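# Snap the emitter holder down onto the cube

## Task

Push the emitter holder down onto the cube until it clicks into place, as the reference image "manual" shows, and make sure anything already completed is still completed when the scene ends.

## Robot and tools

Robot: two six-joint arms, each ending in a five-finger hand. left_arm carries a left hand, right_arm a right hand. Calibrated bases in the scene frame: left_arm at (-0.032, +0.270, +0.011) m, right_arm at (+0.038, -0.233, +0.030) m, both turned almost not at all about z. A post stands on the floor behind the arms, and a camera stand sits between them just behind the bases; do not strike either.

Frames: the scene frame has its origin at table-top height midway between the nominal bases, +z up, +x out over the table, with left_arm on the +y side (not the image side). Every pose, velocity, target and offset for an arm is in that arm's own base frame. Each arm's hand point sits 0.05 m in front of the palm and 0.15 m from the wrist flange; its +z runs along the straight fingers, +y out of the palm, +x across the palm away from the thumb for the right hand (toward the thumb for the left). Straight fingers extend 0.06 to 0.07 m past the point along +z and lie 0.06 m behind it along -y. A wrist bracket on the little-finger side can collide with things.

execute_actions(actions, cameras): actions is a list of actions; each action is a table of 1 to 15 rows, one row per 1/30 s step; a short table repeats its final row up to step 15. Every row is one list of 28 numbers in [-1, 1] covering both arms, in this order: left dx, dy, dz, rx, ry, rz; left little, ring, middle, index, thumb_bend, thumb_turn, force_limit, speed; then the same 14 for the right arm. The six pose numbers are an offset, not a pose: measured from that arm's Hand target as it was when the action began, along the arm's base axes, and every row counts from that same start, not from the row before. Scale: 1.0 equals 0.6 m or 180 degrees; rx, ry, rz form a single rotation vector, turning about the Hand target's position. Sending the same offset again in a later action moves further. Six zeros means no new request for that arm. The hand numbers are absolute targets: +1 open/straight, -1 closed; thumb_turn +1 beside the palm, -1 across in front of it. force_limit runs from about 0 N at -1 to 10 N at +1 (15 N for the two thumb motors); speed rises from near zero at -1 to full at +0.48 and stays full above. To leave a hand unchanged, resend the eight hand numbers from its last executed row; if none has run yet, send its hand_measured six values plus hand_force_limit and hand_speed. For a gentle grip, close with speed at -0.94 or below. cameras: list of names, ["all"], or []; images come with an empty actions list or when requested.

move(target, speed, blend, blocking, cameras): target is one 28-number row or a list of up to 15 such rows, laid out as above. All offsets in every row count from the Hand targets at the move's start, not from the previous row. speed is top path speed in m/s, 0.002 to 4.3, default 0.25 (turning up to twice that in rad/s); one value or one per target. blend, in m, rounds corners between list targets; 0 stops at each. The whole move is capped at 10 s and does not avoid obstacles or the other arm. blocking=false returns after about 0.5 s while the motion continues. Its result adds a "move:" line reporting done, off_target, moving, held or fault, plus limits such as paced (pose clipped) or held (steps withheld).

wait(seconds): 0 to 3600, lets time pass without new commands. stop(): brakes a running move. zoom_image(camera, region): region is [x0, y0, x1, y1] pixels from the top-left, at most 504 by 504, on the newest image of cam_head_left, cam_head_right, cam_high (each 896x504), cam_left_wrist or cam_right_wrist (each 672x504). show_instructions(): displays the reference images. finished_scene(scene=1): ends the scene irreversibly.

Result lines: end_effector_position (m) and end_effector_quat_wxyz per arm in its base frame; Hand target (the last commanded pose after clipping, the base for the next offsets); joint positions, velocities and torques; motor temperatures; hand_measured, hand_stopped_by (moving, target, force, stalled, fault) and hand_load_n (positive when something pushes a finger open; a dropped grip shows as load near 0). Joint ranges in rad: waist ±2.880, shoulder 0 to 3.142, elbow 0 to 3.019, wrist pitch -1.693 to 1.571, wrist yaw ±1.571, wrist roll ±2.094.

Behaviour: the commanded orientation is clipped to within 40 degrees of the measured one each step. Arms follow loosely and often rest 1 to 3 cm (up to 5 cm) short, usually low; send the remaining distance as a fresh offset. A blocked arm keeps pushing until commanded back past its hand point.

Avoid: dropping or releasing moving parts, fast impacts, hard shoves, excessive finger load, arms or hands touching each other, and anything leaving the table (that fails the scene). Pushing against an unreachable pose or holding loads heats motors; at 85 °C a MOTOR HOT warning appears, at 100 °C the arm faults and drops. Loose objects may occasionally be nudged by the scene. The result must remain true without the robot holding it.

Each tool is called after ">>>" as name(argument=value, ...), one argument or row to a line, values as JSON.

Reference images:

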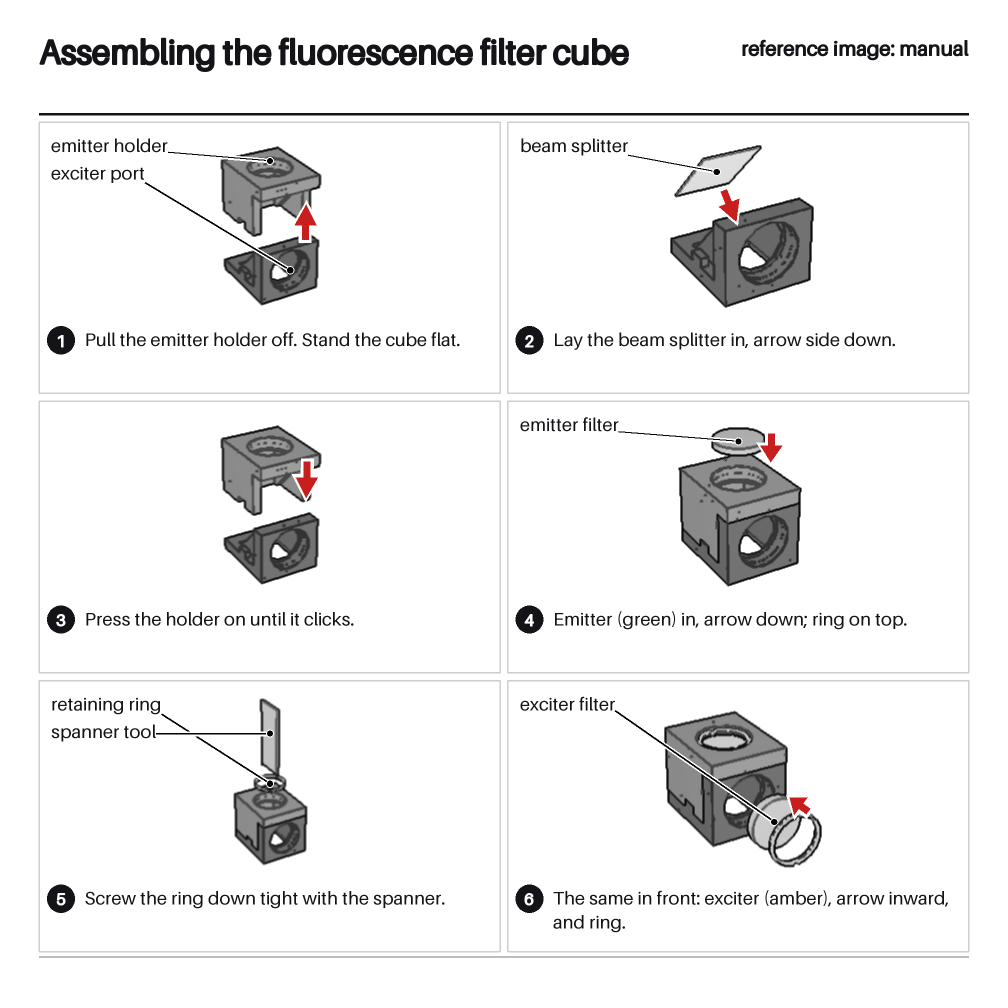

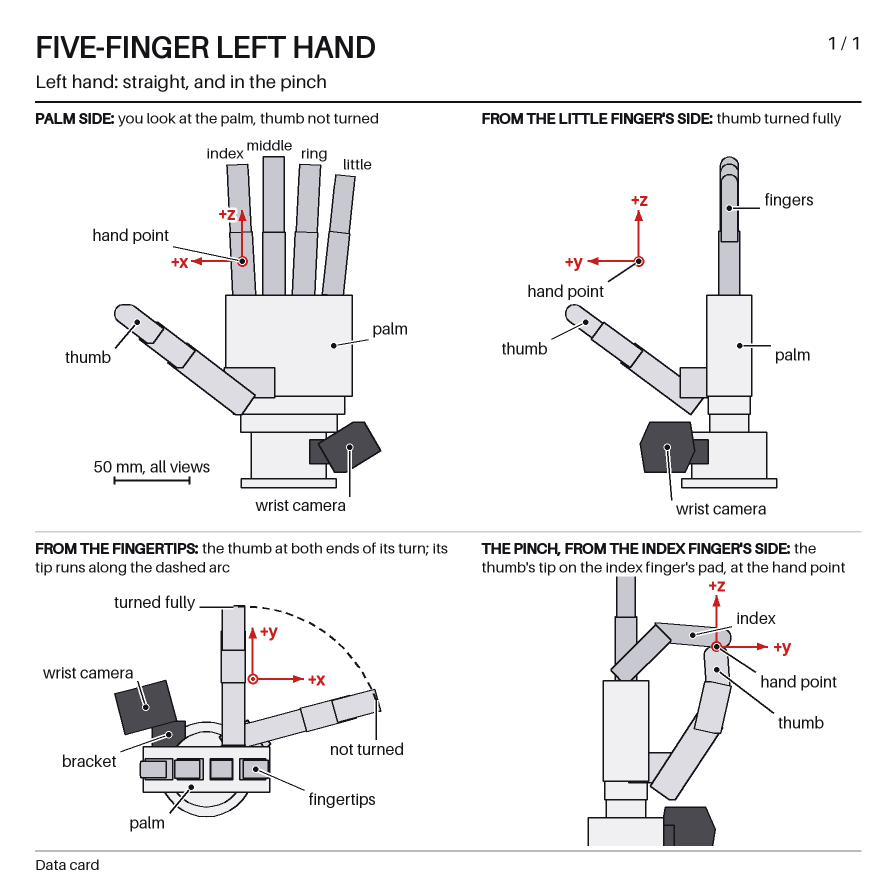

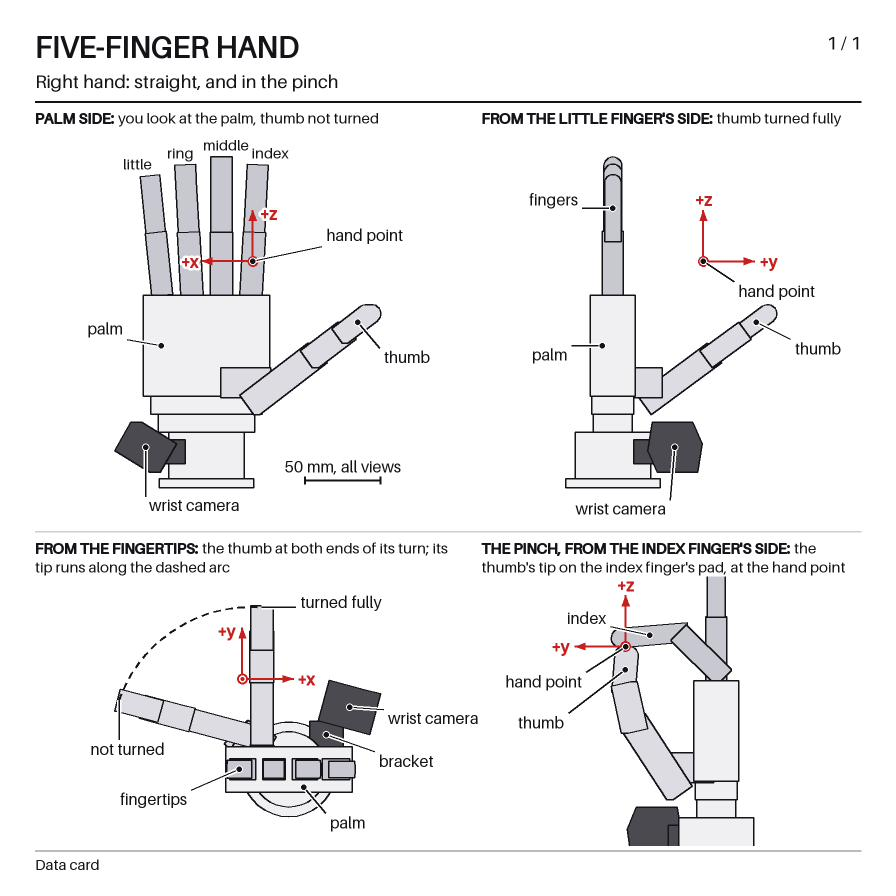

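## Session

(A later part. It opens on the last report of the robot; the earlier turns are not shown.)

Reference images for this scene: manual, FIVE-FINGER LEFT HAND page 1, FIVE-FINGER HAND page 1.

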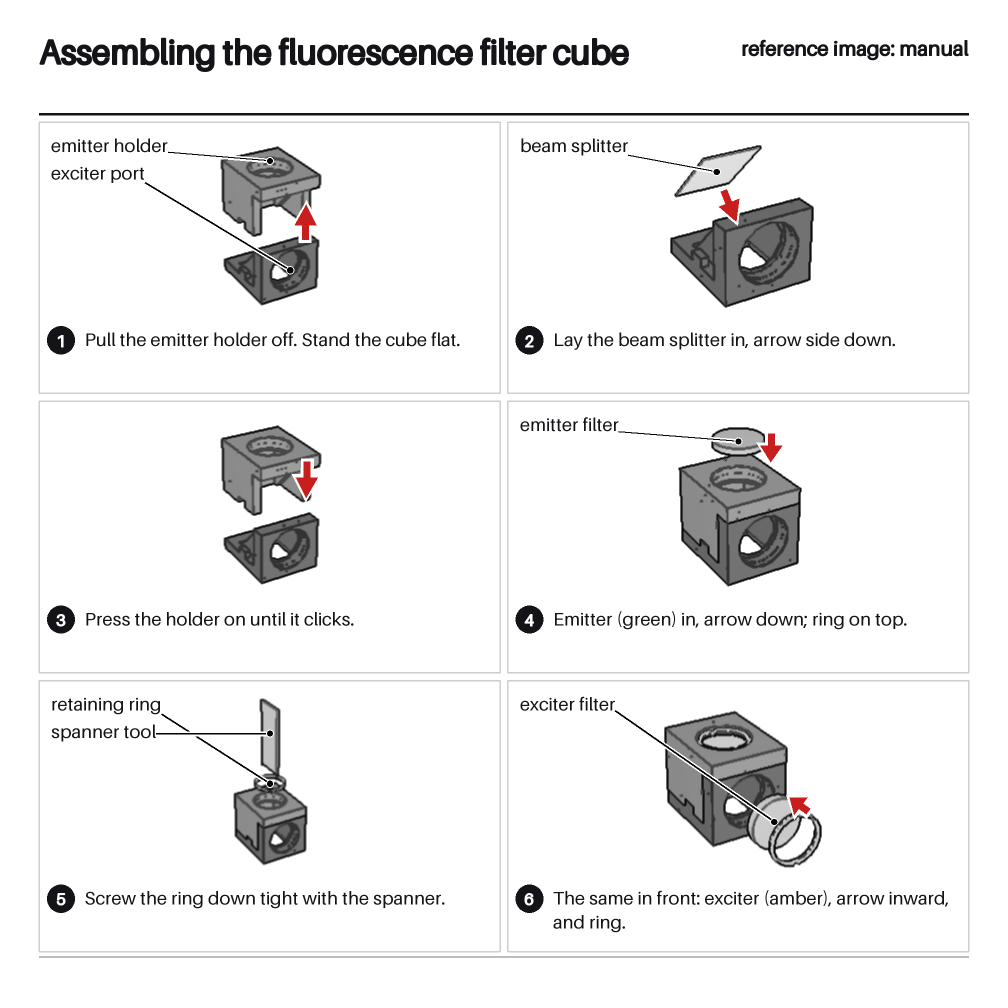

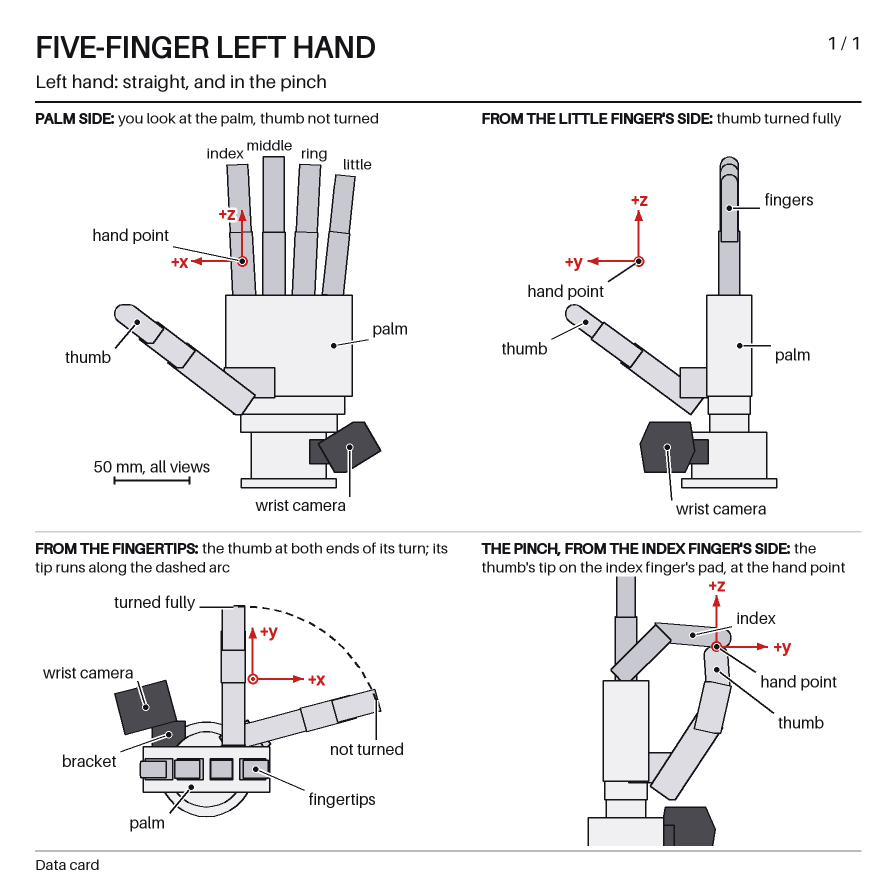

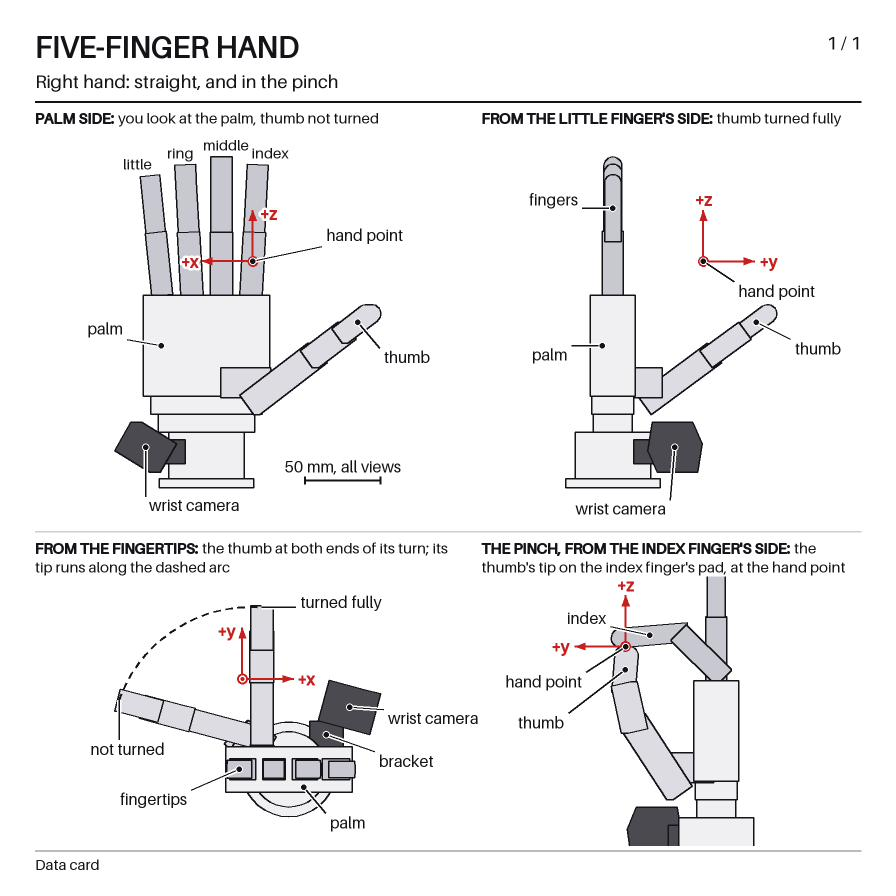

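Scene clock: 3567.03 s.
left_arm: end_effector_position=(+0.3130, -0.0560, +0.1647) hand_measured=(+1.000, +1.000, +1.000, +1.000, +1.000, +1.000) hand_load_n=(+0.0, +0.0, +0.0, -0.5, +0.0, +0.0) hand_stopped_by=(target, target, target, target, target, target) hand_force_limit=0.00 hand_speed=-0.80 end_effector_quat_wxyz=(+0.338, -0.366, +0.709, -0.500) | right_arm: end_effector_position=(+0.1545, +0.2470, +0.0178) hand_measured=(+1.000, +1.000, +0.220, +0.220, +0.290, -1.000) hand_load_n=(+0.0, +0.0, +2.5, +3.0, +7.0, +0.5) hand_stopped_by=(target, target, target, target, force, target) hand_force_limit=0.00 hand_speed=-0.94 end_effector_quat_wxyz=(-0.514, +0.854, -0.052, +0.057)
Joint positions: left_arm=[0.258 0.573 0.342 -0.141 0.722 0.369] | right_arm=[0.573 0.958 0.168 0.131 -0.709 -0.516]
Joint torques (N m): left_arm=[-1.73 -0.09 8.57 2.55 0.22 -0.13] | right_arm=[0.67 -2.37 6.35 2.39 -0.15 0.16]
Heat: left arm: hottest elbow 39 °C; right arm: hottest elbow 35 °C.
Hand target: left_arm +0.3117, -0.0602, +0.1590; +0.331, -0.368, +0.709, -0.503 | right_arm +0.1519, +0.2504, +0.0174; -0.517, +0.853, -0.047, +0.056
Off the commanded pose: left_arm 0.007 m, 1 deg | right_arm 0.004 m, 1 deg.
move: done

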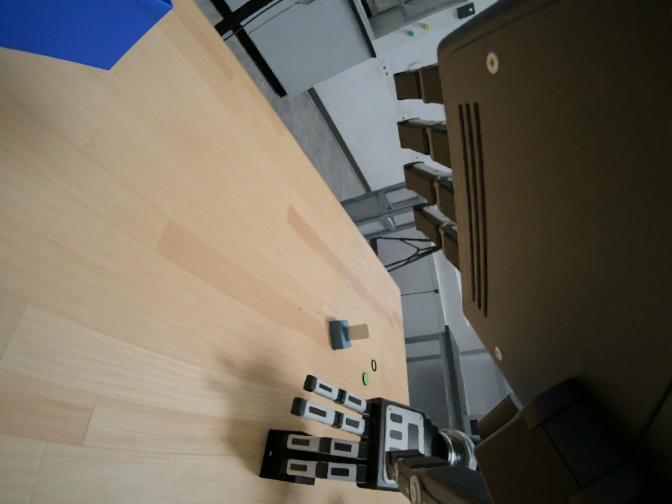

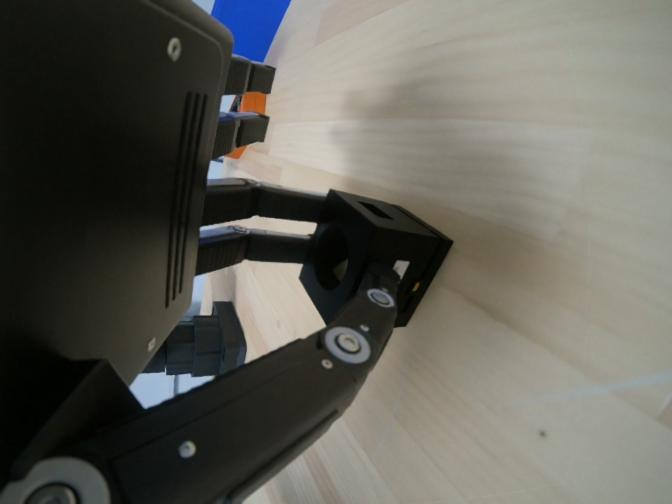

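>>> move(
  target=[0,0,0,0,0,0,1,1,1,1,1,1,0,-0.8,0,0,-0.0083,0,0,0,1,1,0.22,0.22,0.10,-1,0.0,-0.94],
  speed=0.03,
  cameras=["cam_left_wrist","cam_right_wrist"],
)

>>> zoom_image(
  camera="cam_left_wrist",
  region=[256, 425, 326, 495],
)

>>> zoom_image(
  camera="cam_right_wrist",
  region=[370, 205, 490, 325],
)

Scene clock: 3575.30 s.
left_arm: end_effector_position=(+0.3130, -0.0560, +0.1647) hand_measured=(+1.000, +1.000, +1.000, +1.000, +1.000, +1.000) hand_load_n=(+0.0, +0.0, +0.0, +0.0, +0.0, +0.0) hand_stopped_by=(target, target, target, target, target, target) hand_force_limit=0.00 hand_speed=-0.80 end_effector_quat_wxyz=(+0.338, -0.366, +0.709, -0.500) | right_arm: end_effector_position=(+0.1578, +0.2496, +0.0174) hand_measured=(+1.000, +1.000, +0.220, +0.220, +0.290, -1.000) hand_load_n=(+0.0, +0.0, +3.0, +3.0, +6.5, +0.0) hand_stopped_by=(target, target, target, target, force, target) hand_force_limit=0.00 hand_speed=-0.94 end_effector_quat_wxyz=(-0.519, +0.851, -0.051, +0.061)
Joint positions: left_arm=[0.258 0.573 0.342 -0.141 0.722 0.369] | right_arm=[0.573 0.982 0.167 0.171 -0.71 -0.512]
Joint torques (N m): left_arm=[-1.67 -0.09 8.62 2.44 0.21 -0.11] | right_arm=[0.56 -2.2 5.79 2.17 -0.1 0.12]
Heat: left arm: hottest elbow 39 °C; right arm: hottest elbow 35 °C.
Hand target: left_arm +0.3117, -0.0602, +0.1590; +0.331, -0.368, +0.709, -0.503 | right_arm +0.1520, +0.2504, +0.0125; -0.517, +0.853, -0.047, +0.056
Off the commanded pose: left_arm 0.007 m, 1 deg | right_arm 0.008 m, 1 deg.
move: done

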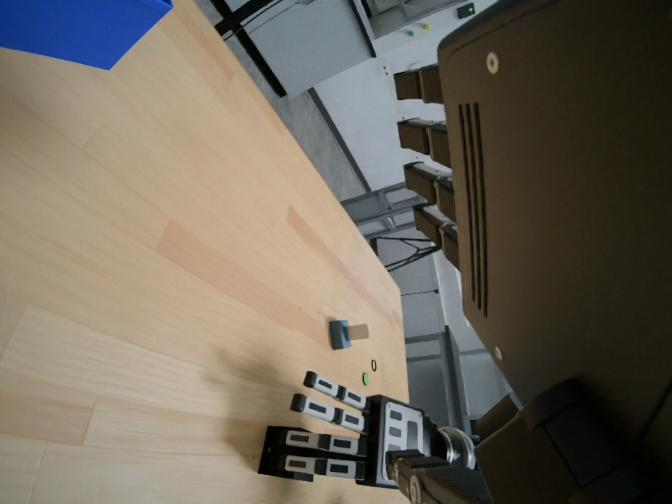

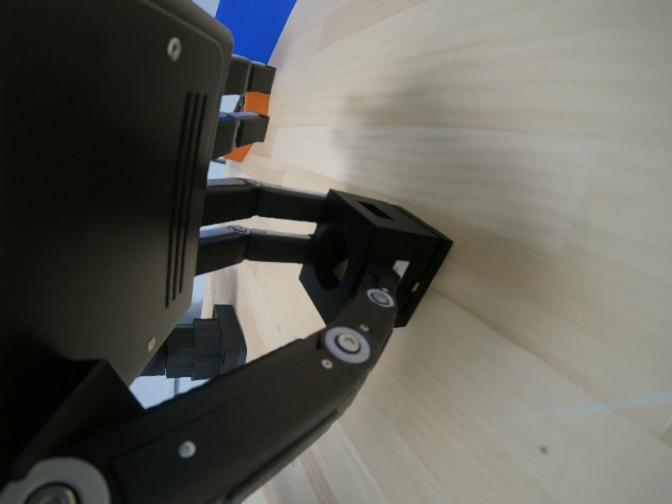

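Scaled by 7.200 from the camera's image (finer frame: 960x720).

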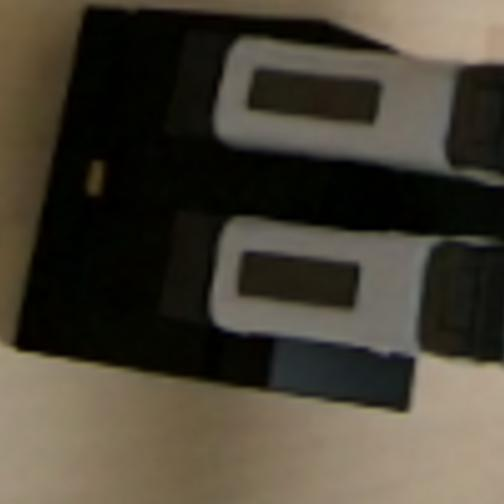

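Scaled by 4.200 from the camera's image (finer frame: 960x720).

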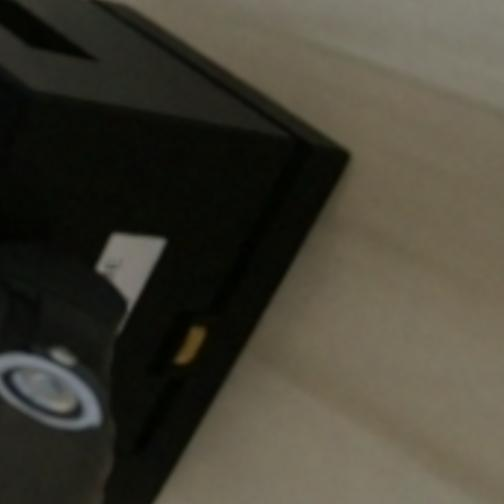

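>>> move(
  target=[0,0,0,0,0,0,1,1,1,1,1,1,0,-0.8,-0.008,-0.004,-0.0083,0,0,0,1,1,0.22,0.22,0.10,-1,0.0,-0.94],
  speed=0.03,
  cameras=["cam_left_wrist","cam_right_wrist"],
)

>>> zoom_image(
  camera="cam_left_wrist",
  region=[256, 425, 326, 495],
)

>>> zoom_image(
  camera="cam_right_wrist",
  region=[370, 205, 490, 325],
)

Scene clock: 3585.43 s.
left_arm: end_effector_position=(+0.3130, -0.0560, +0.1647) hand_measured=(+1.000, +1.000, +1.000, +1.000, +1.000, +1.000) hand_load_n=(+0.5, +0.0, +0.0, +0.0, +0.0, -0.5) hand_stopped_by=(target, target, target, target, target, target) hand_force_limit=0.00 hand_speed=-0.80 end_effector_quat_wxyz=(+0.338, -0.366, +0.709, -0.500) | right_arm: end_effector_position=(+0.1573, +0.2496, +0.0167) hand_measured=(+1.000, +1.000, +0.220, +0.220, +0.290, -1.000) hand_load_n=(+0.0, +0.0, +4.0, +3.5, +5.5, +0.0) hand_stopped_by=(target, target, target, target, force, target) hand_force_limit=0.00 hand_speed=-0.94 end_effector_quat_wxyz=(-0.523, +0.849, -0.049, +0.065)
Joint positions: left_arm=[0.258 0.573 0.342 -0.141 0.722 0.369] | right_arm=[0.573 0.982 0.156 0.198 -0.71 -0.508]
Joint torques (N m): left_arm=[-1.73 0.03 8.55 2.58 0.22 -0.11] | right_arm=[0.79 -2.2 5.16 1.92 -0.02 0.1]
Motor temperatures (°C): left_arm=[26 23 39 27 24 24] | right_arm=[26 25 34 24 25 25]
Heat: left arm: hottest elbow 39 °C; right arm: hottest elbow 34 °C.
Hand target: left_arm +0.3117, -0.0602, +0.1590; +0.331, -0.368, +0.709, -0.503 | right_arm +0.1472, +0.2480, +0.0076; -0.517, +0.853, -0.047, +0.056
Off the commanded pose: left_arm 0.007 m, 1 deg | right_arm 0.014 m, 1 deg.
move: off_target (right_arm)

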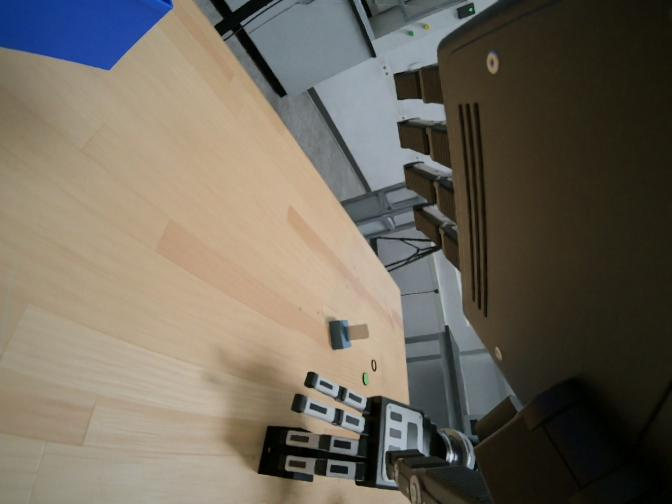

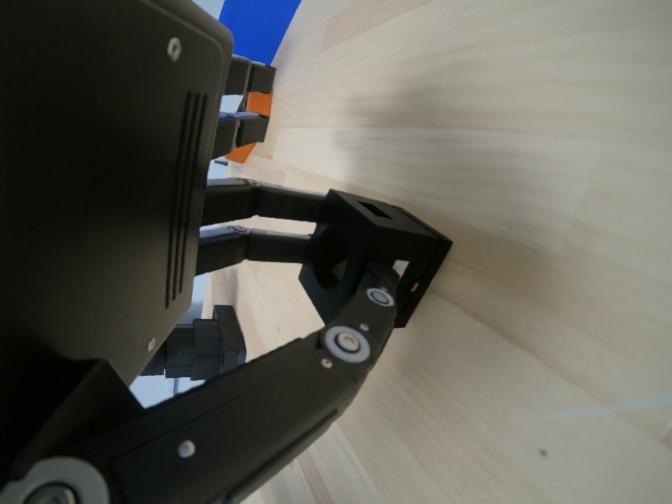

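Scaled by 7.200 from the camera's image (finer frame: 960x720).

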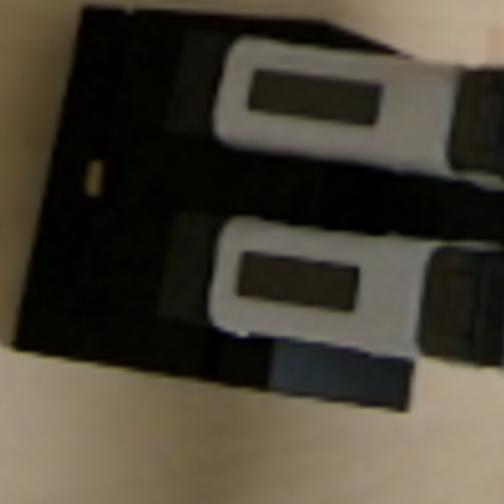

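Scaled by 4.200 from the camera's image (finer frame: 960x720).

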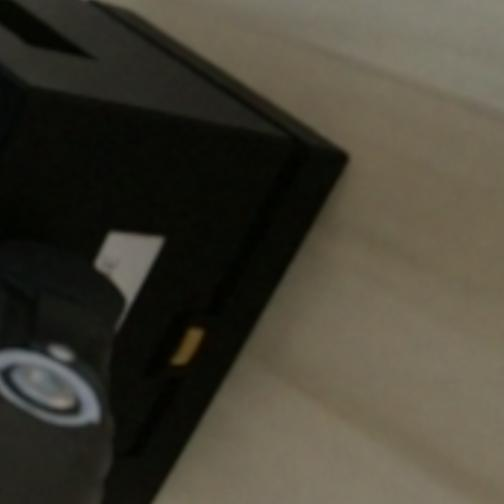

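>>> move(
  target=[0,0,0,0,0,0,1,1,1,1,1,1,0,-0.8,0,0,0,0,0,0,1,1,0.22,0.22,0.04,-1,0.6,-0.94],
  cameras=["cam_left_wrist","cam_right_wrist"],
)

Scene clock: 3615.90 s.
left_arm: end_effector_position=(+0.3130, -0.0560, +0.1647) hand_measured=(+1.000, +1.000, +1.000, +1.000, +1.000, +1.000) hand_load_n=(+0.0, +0.0, +0.0, +0.0, +0.0, -0.5) hand_stopped_by=(target, target, target, target, target, target) hand_force_limit=0.00 hand_speed=-0.80 end_effector_quat_wxyz=(+0.338, -0.366, +0.709, -0.500) | right_arm: end_effector_position=(+0.1573, +0.2496, +0.0167) hand_measured=(+1.000, +1.000, +0.220, +0.220, +0.264, -1.000) hand_load_n=(+0.0, -0.5, +5.5, +4.5, +12.0, +0.0) hand_stopped_by=(target, target, target, target, force, target) hand_force_limit=0.60 hand_speed=-0.94 end_effector_quat_wxyz=(-0.523, +0.849, -0.049, +0.065)
Joint positions: left_arm=[0.258 0.573 0.342 -0.141 0.722 0.369] | right_arm=[0.573 0.982 0.156 0.198 -0.71 -0.508]
Joint torques (N m): left_arm=[-2.08 -0.09 8.49 2.56 0.22 -0.12] | right_arm=[0.85 -2.14 5.16 1.91 -0.02 0.1]
Heat: left arm: hottest elbow 39 °C; right arm: hottest elbow 33 °C.
Hand target: left_arm +0.3117, -0.0602, +0.1590; +0.331, -0.368, +0.709, -0.503 | right_arm +0.1472, +0.2480, +0.0076; -0.517, +0.853, -0.047, +0.056
Off the commanded pose: left_arm 0.007 m, 1 deg | right_arm 0.014 m, 1 deg.
move: done

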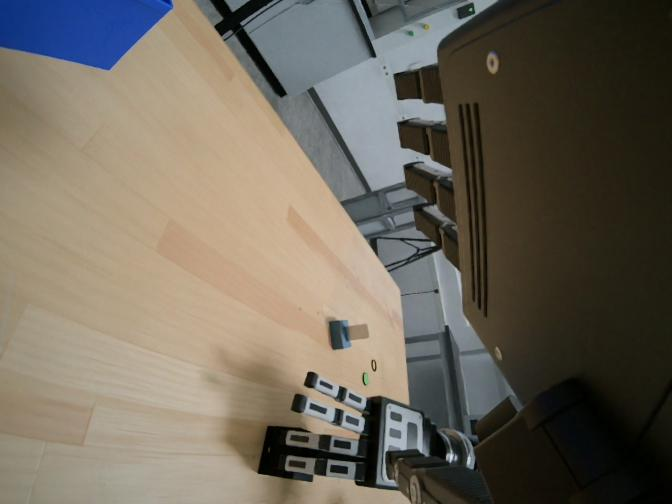

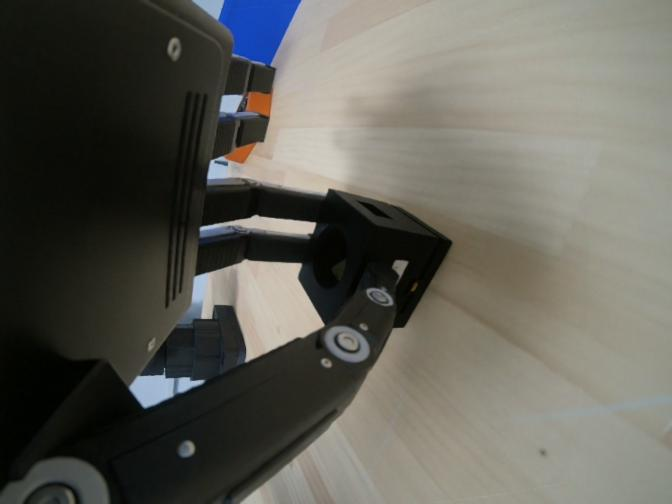

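>>> move(
  target=[0,0,0,0,0,0,1,1,1,1,1,1,0,-0.8,-0.008,-0.002,-0.0167,0,0,0,1,1,0.22,0.22,0.04,-1,0.6,-0.94],
  speed=0.03,
  cameras=["cam_left_wrist","cam_right_wrist"],
)

>>> zoom_image(
  camera="cam_left_wrist",
  region=[246, 425, 316, 495],
)

>>> zoom_image(
  camera="cam_right_wrist",
  region=[370, 205, 490, 325],
)

Scene clock: 3619.60 s.
left_arm: end_effector_position=(+0.3130, -0.0560, +0.1647) hand_measured=(+1.000, +1.000, +1.000, +1.000, +1.000, +1.000) hand_load_n=(+0.0, +0.5, +0.0, +0.0, +0.0, +0.0) hand_stopped_by=(target, target, target, target, target, target) hand_force_limit=0.00 hand_speed=-0.80 end_effector_quat_wxyz=(+0.338, -0.366, +0.709, -0.500) | right_arm: end_effector_position=(+0.1568, +0.2513, +0.0149) hand_measured=(+1.000, +1.000, +0.220, +0.220, +0.264, -1.000) hand_load_n=(+0.0, +0.0, +7.0, +5.0, +10.5, -0.5) hand_stopped_by=(target, target, target, target, force, target) hand_force_limit=0.60 hand_speed=-0.94 end_effector_quat_wxyz=(-0.531, +0.843, -0.044, +0.073)
Joint positions: left_arm=[0.258 0.573 0.342 -0.141 0.722 0.369] | right_arm=[0.578 0.997 0.137 0.263 -0.71 -0.501]
Joint torques (N m): left_arm=[-1.44 -0.21 8.54 2.59 0.2 -0.13] | right_arm=[1.03 -0.85 4.52 1.77 0.18 0.08]
Heat: left arm: hottest elbow 39 °C; right arm: hottest elbow 33 °C.
Hand target: left_arm +0.3117, -0.0602, +0.1590; +0.331, -0.368, +0.709, -0.503 | right_arm +0.1423, +0.2468, -0.0025; -0.517, +0.853, -0.046, +0.056
Off the commanded pose: left_arm 0.007 m, 1 deg | right_arm 0.023 m, 3 deg.
move: off_target (right_arm)

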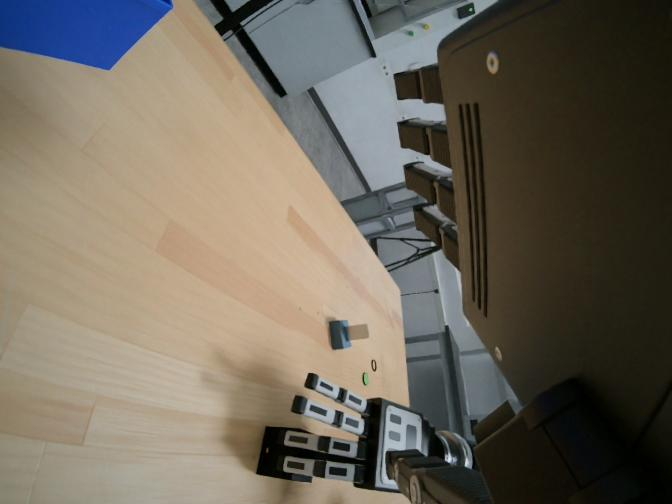

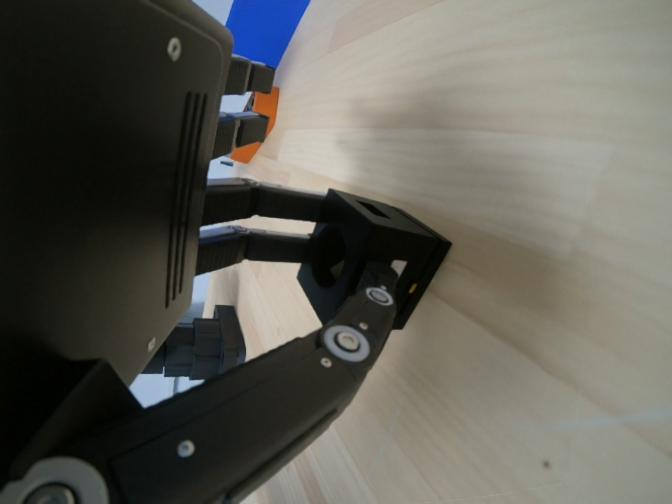

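Scaled by 7.200 from the camera's image (finer frame: 960x720).

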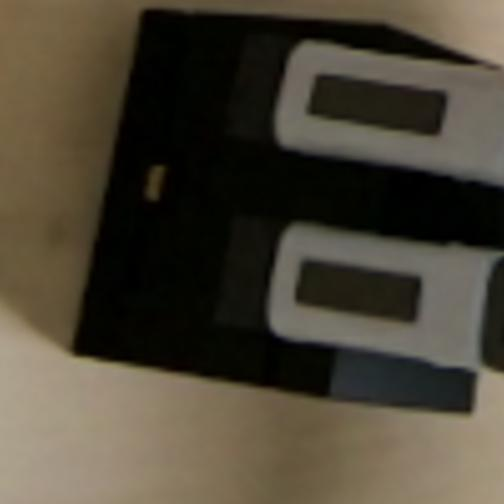

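Scaled by 4.200 from the camera's image (finer frame: 960x720).

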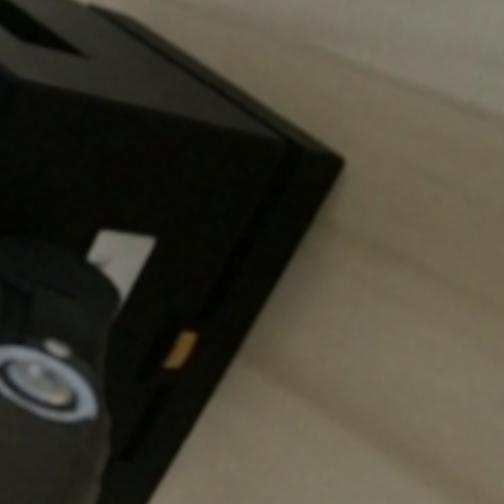

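>>> move(
  target=[0,0,0,0,0,0,1,1,1,1,1,1,0,-0.8,0.020,0.009,0.022,0,0,0,1,1,0.22,0.22,0.04,-1,0.6,-0.94],
  speed=0.03,
  cameras=["cam_left_wrist","cam_right_wrist"],
)

>>> zoom_image(
  camera="cam_left_wrist",
  region=[246, 425, 316, 495],
)

>>> zoom_image(
  camera="cam_right_wrist",
  region=[370, 205, 490, 325],
)

Scene clock: 3668.27 s.
left_arm: end_effector_position=(+0.3130, -0.0560, +0.1647) hand_measured=(+1.000, +1.000, +1.000, +1.000, +1.000, +1.000) hand_load_n=(+0.0, +0.0, +0.0, +0.0, +0.0, +0.0) hand_stopped_by=(target, target, target, target, target, target) hand_force_limit=0.00 hand_speed=-0.80 end_effector_quat_wxyz=(+0.338, -0.366, +0.709, -0.500) | right_arm: end_effector_position=(+0.1565, +0.2514, +0.0152) hand_measured=(+1.000, +1.000, +0.220, +0.220, +0.264, -1.000) hand_load_n=(+0.0, +0.0, +6.5, +5.0, +12.0, +0.0) hand_stopped_by=(target, target, target, target, force, target) hand_force_limit=0.60 hand_speed=-0.94 end_effector_quat_wxyz=(-0.527, +0.846, -0.047, +0.067)
Joint positions: left_arm=[0.258 0.573 0.342 -0.141 0.722 0.369] | right_arm=[0.578 0.997 0.147 0.239 -0.712 -0.501]
Joint torques (N m): left_arm=[-1.49 -0.21 8.54 2.54 0.22 -0.13] | right_arm=[0.32 -1.2 7.34 0.77 0.01 0.04]
Heat: left arm: hottest elbow 39 °C; right arm: hottest elbow 31 °C.
Hand target: left_arm +0.3117, -0.0602, +0.1590; +0.331, -0.368, +0.709, -0.503 | right_arm +0.1543, +0.2522, +0.0106; -0.517, +0.853, -0.046, +0.056
Off the commanded pose: left_arm 0.007 m, 1 deg | right_arm 0.005 m, 2 deg.
move: done

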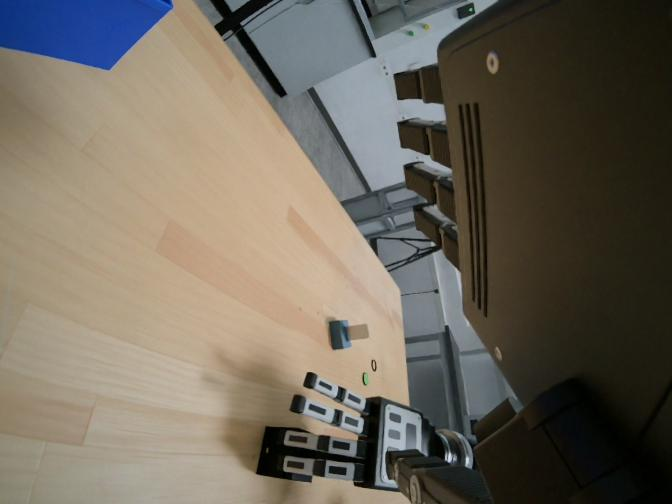

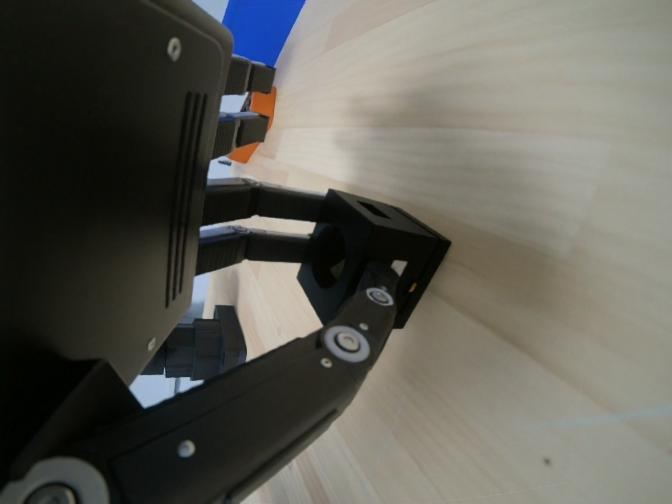

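Scaled by 7.200 from the camera's image (finer frame: 960x720).

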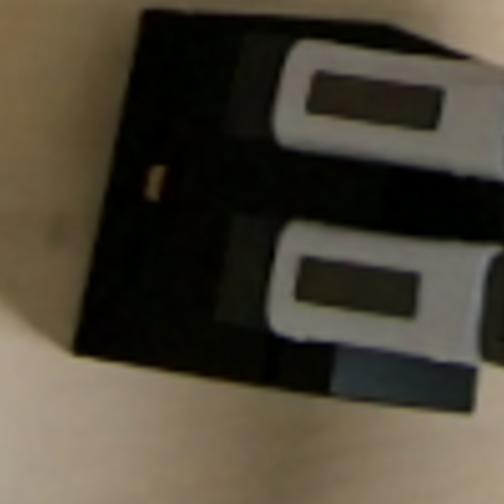

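Scaled by 4.200 from the camera's image (finer frame: 960x720).

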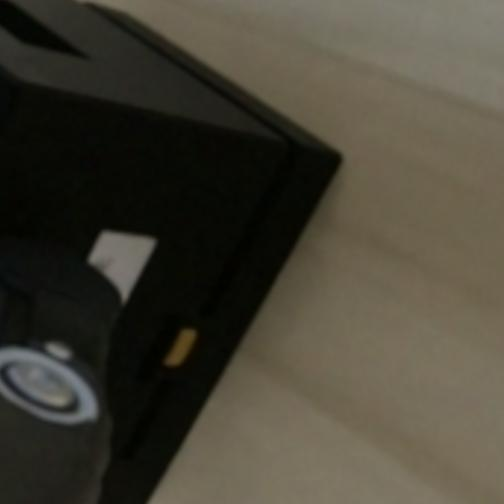

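>>> move(
  target=[
    [0,0,0,0,0,0,1,1,1,1,1,1,0,-0.8,0,0,0,0,0,0,1,1,0.22,0.22,0.36,-1,0.6,-0.94],
    [0,0,0,0,0,0,1,1,1,1,1,1,0,-0.8,0,0,0,0,0,0,1,1,0.22,0.22,0.6,-1,0.6,-0.85],
  ],
  cameras=["cam_left_wrist","cam_right_wrist"],
)

>>> zoom_image(
  camera="cam_left_wrist",
  region=[246, 425, 316, 495],
)

>>> zoom_image(
  camera="cam_right_wrist",
  region=[370, 205, 490, 325],
)

Scene clock: 3674.87 s.
left_arm: end_effector_position=(+0.3130, -0.0560, +0.1647) hand_measured=(+1.000, +1.000, +1.000, +1.000, +1.000, +1.000) hand_load_n=(+0.0, +0.0, +0.0, +0.0, +0.0, +0.0) hand_stopped_by=(target, target, target, target, target, target) hand_force_limit=0.00 hand_speed=-0.80 end_effector_quat_wxyz=(+0.338, -0.366, +0.709, -0.500) | right_arm: end_effector_position=(+0.1531, +0.2487, +0.0090) hand_measured=(+1.000, +1.000, +0.220, +0.220, +0.600, -1.000) hand_load_n=(+0.0, +0.0, +0.0, +0.0, +0.0, +0.0) hand_stopped_by=(target, target, target, target, target, target) hand_force_limit=0.60 hand_speed=-0.85 end_effector_quat_wxyz=(-0.519, +0.851, -0.053, +0.057)
Joint positions: left_arm=[0.258 0.573 0.342 -0.141 0.722 0.369] | right_arm=[0.578 1.014 0.147 0.223 -0.709 -0.501]
Joint torques (N m): left_arm=[-1.73 -0.38 8.58 2.61 0.21 -0.14] | right_arm=[0.32 -2.73 7.21 1.28 -0.08 0.04]
Heat: left arm: hottest elbow 39 °C; right arm: hottest elbow 32 °C.
Hand target: left_arm +0.3117, -0.0602, +0.1590; +0.331, -0.368, +0.709, -0.503 | right_arm +0.1543, +0.2523, +0.0107; -0.517, +0.853, -0.047, +0.056
Off the commanded pose: left_arm 0.007 m, 1 deg | right_arm 0.004 m, 1 deg.
move: done

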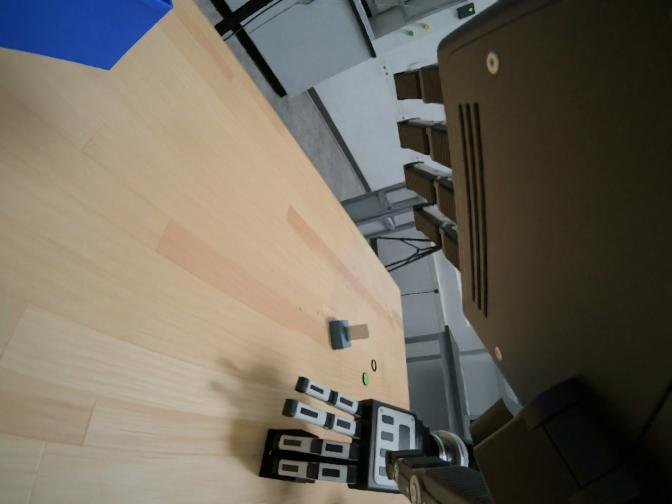

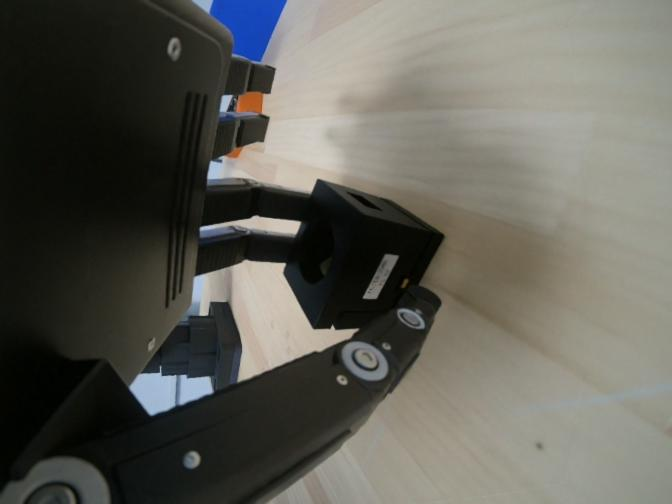

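Scaled by 7.200 from the camera's image (finer frame: 960x720).

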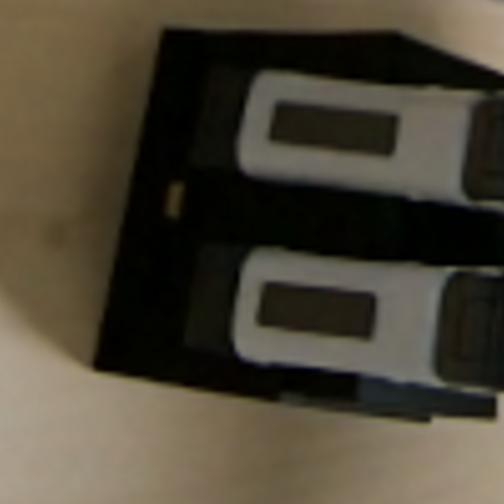

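Scaled by 4.200 from the camera's image (finer frame: 960x720).

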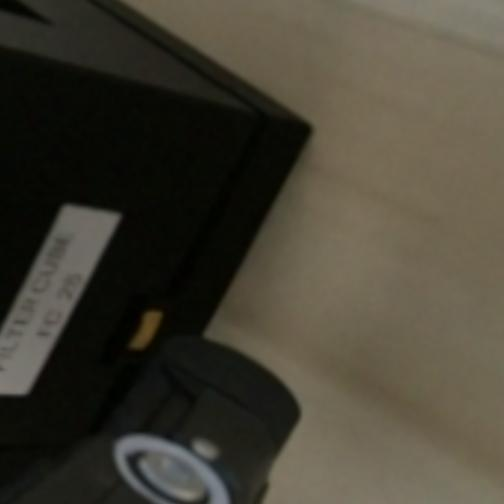

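>>> move(
  target=[0,0,0,0,0,0,1,1,1,1,1,1,0,-0.8,0,0,0,0,0,0,1,1,1,1,0.6,-1,0.6,-0.85],
  cameras=["cam_left_wrist","cam_right_wrist"],
)

>>> zoom_image(
  camera="cam_left_wrist",
  region=[246, 425, 316, 495],
)

>>> zoom_image(
  camera="cam_right_wrist",
  region=[280, 170, 460, 350],
)

Scene clock: 3681.07 s.
left_arm: end_effector_position=(+0.3130, -0.0560, +0.1647) hand_measured=(+1.000, +1.000, +1.000, +1.000, +1.000, +1.000) hand_load_n=(-0.5, +0.0, +0.0, +0.0, +0.0, +0.0) hand_stopped_by=(target, target, target, target, target, target) hand_force_limit=0.00 hand_speed=-0.80 end_effector_quat_wxyz=(+0.338, -0.366, +0.709, -0.500) | right_arm: end_effector_position=(+0.1532, +0.2486, +0.0089) hand_measured=(+1.000, +1.000, +1.000, +1.000, +0.600, -1.000) hand_load_n=(-0.5, +0.0, +0.0, +0.0, +0.0, +0.0) hand_stopped_by=(target, target, target, target, target, target) hand_force_limit=0.60 hand_speed=-0.85 end_effector_quat_wxyz=(-0.519, +0.851, -0.053, +0.057)
Joint positions: left_arm=[0.258 0.573 0.342 -0.141 0.722 0.369] | right_arm=[0.578 1.014 0.147 0.223 -0.709 -0.502]
Joint torques (N m): left_arm=[-1.44 -0.09 8.62 2.55 0.2 -0.14] | right_arm=[0.32 -2.73 7.23 1.28 -0.09 0.04]
Heat: left arm: hottest elbow 39 °C; right arm: hottest elbow 32 °C.
Hand target: left_arm +0.3117, -0.0602, +0.1590; +0.331, -0.368, +0.709, -0.503 | right_arm +0.1543, +0.2522, +0.0107; -0.517, +0.853, -0.046, +0.056
Off the commanded pose: left_arm 0.007 m, 1 deg | right_arm 0.004 m, 1 deg.
move: done

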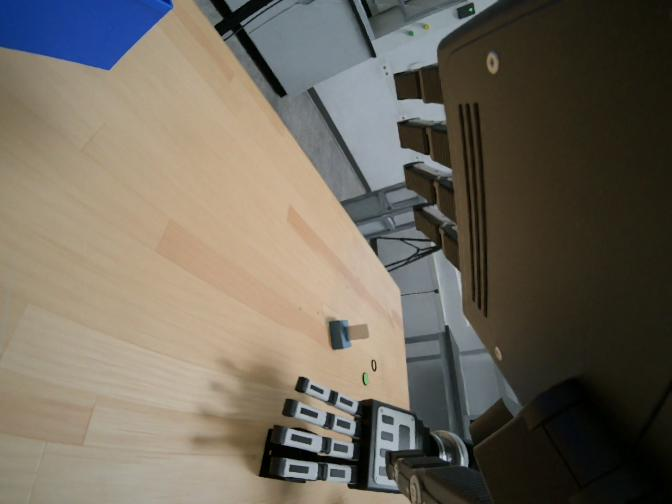

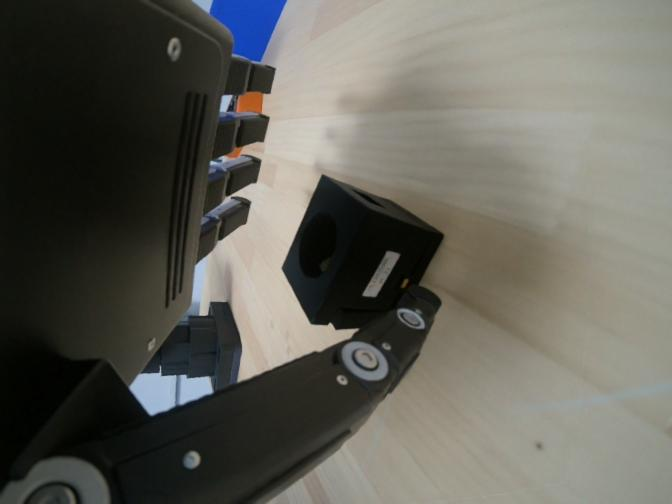

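Scaled by 7.200 from the camera's image (finer frame: 960x720).

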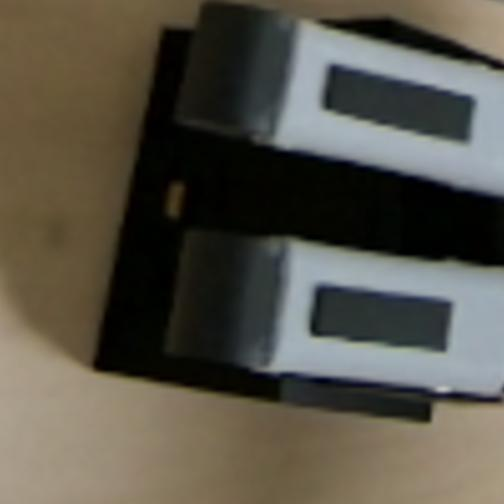

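Scaled by 2.800 from the camera's image (finer frame: 960x720).

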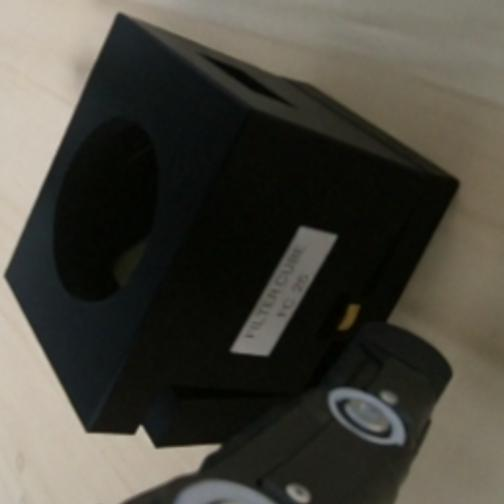

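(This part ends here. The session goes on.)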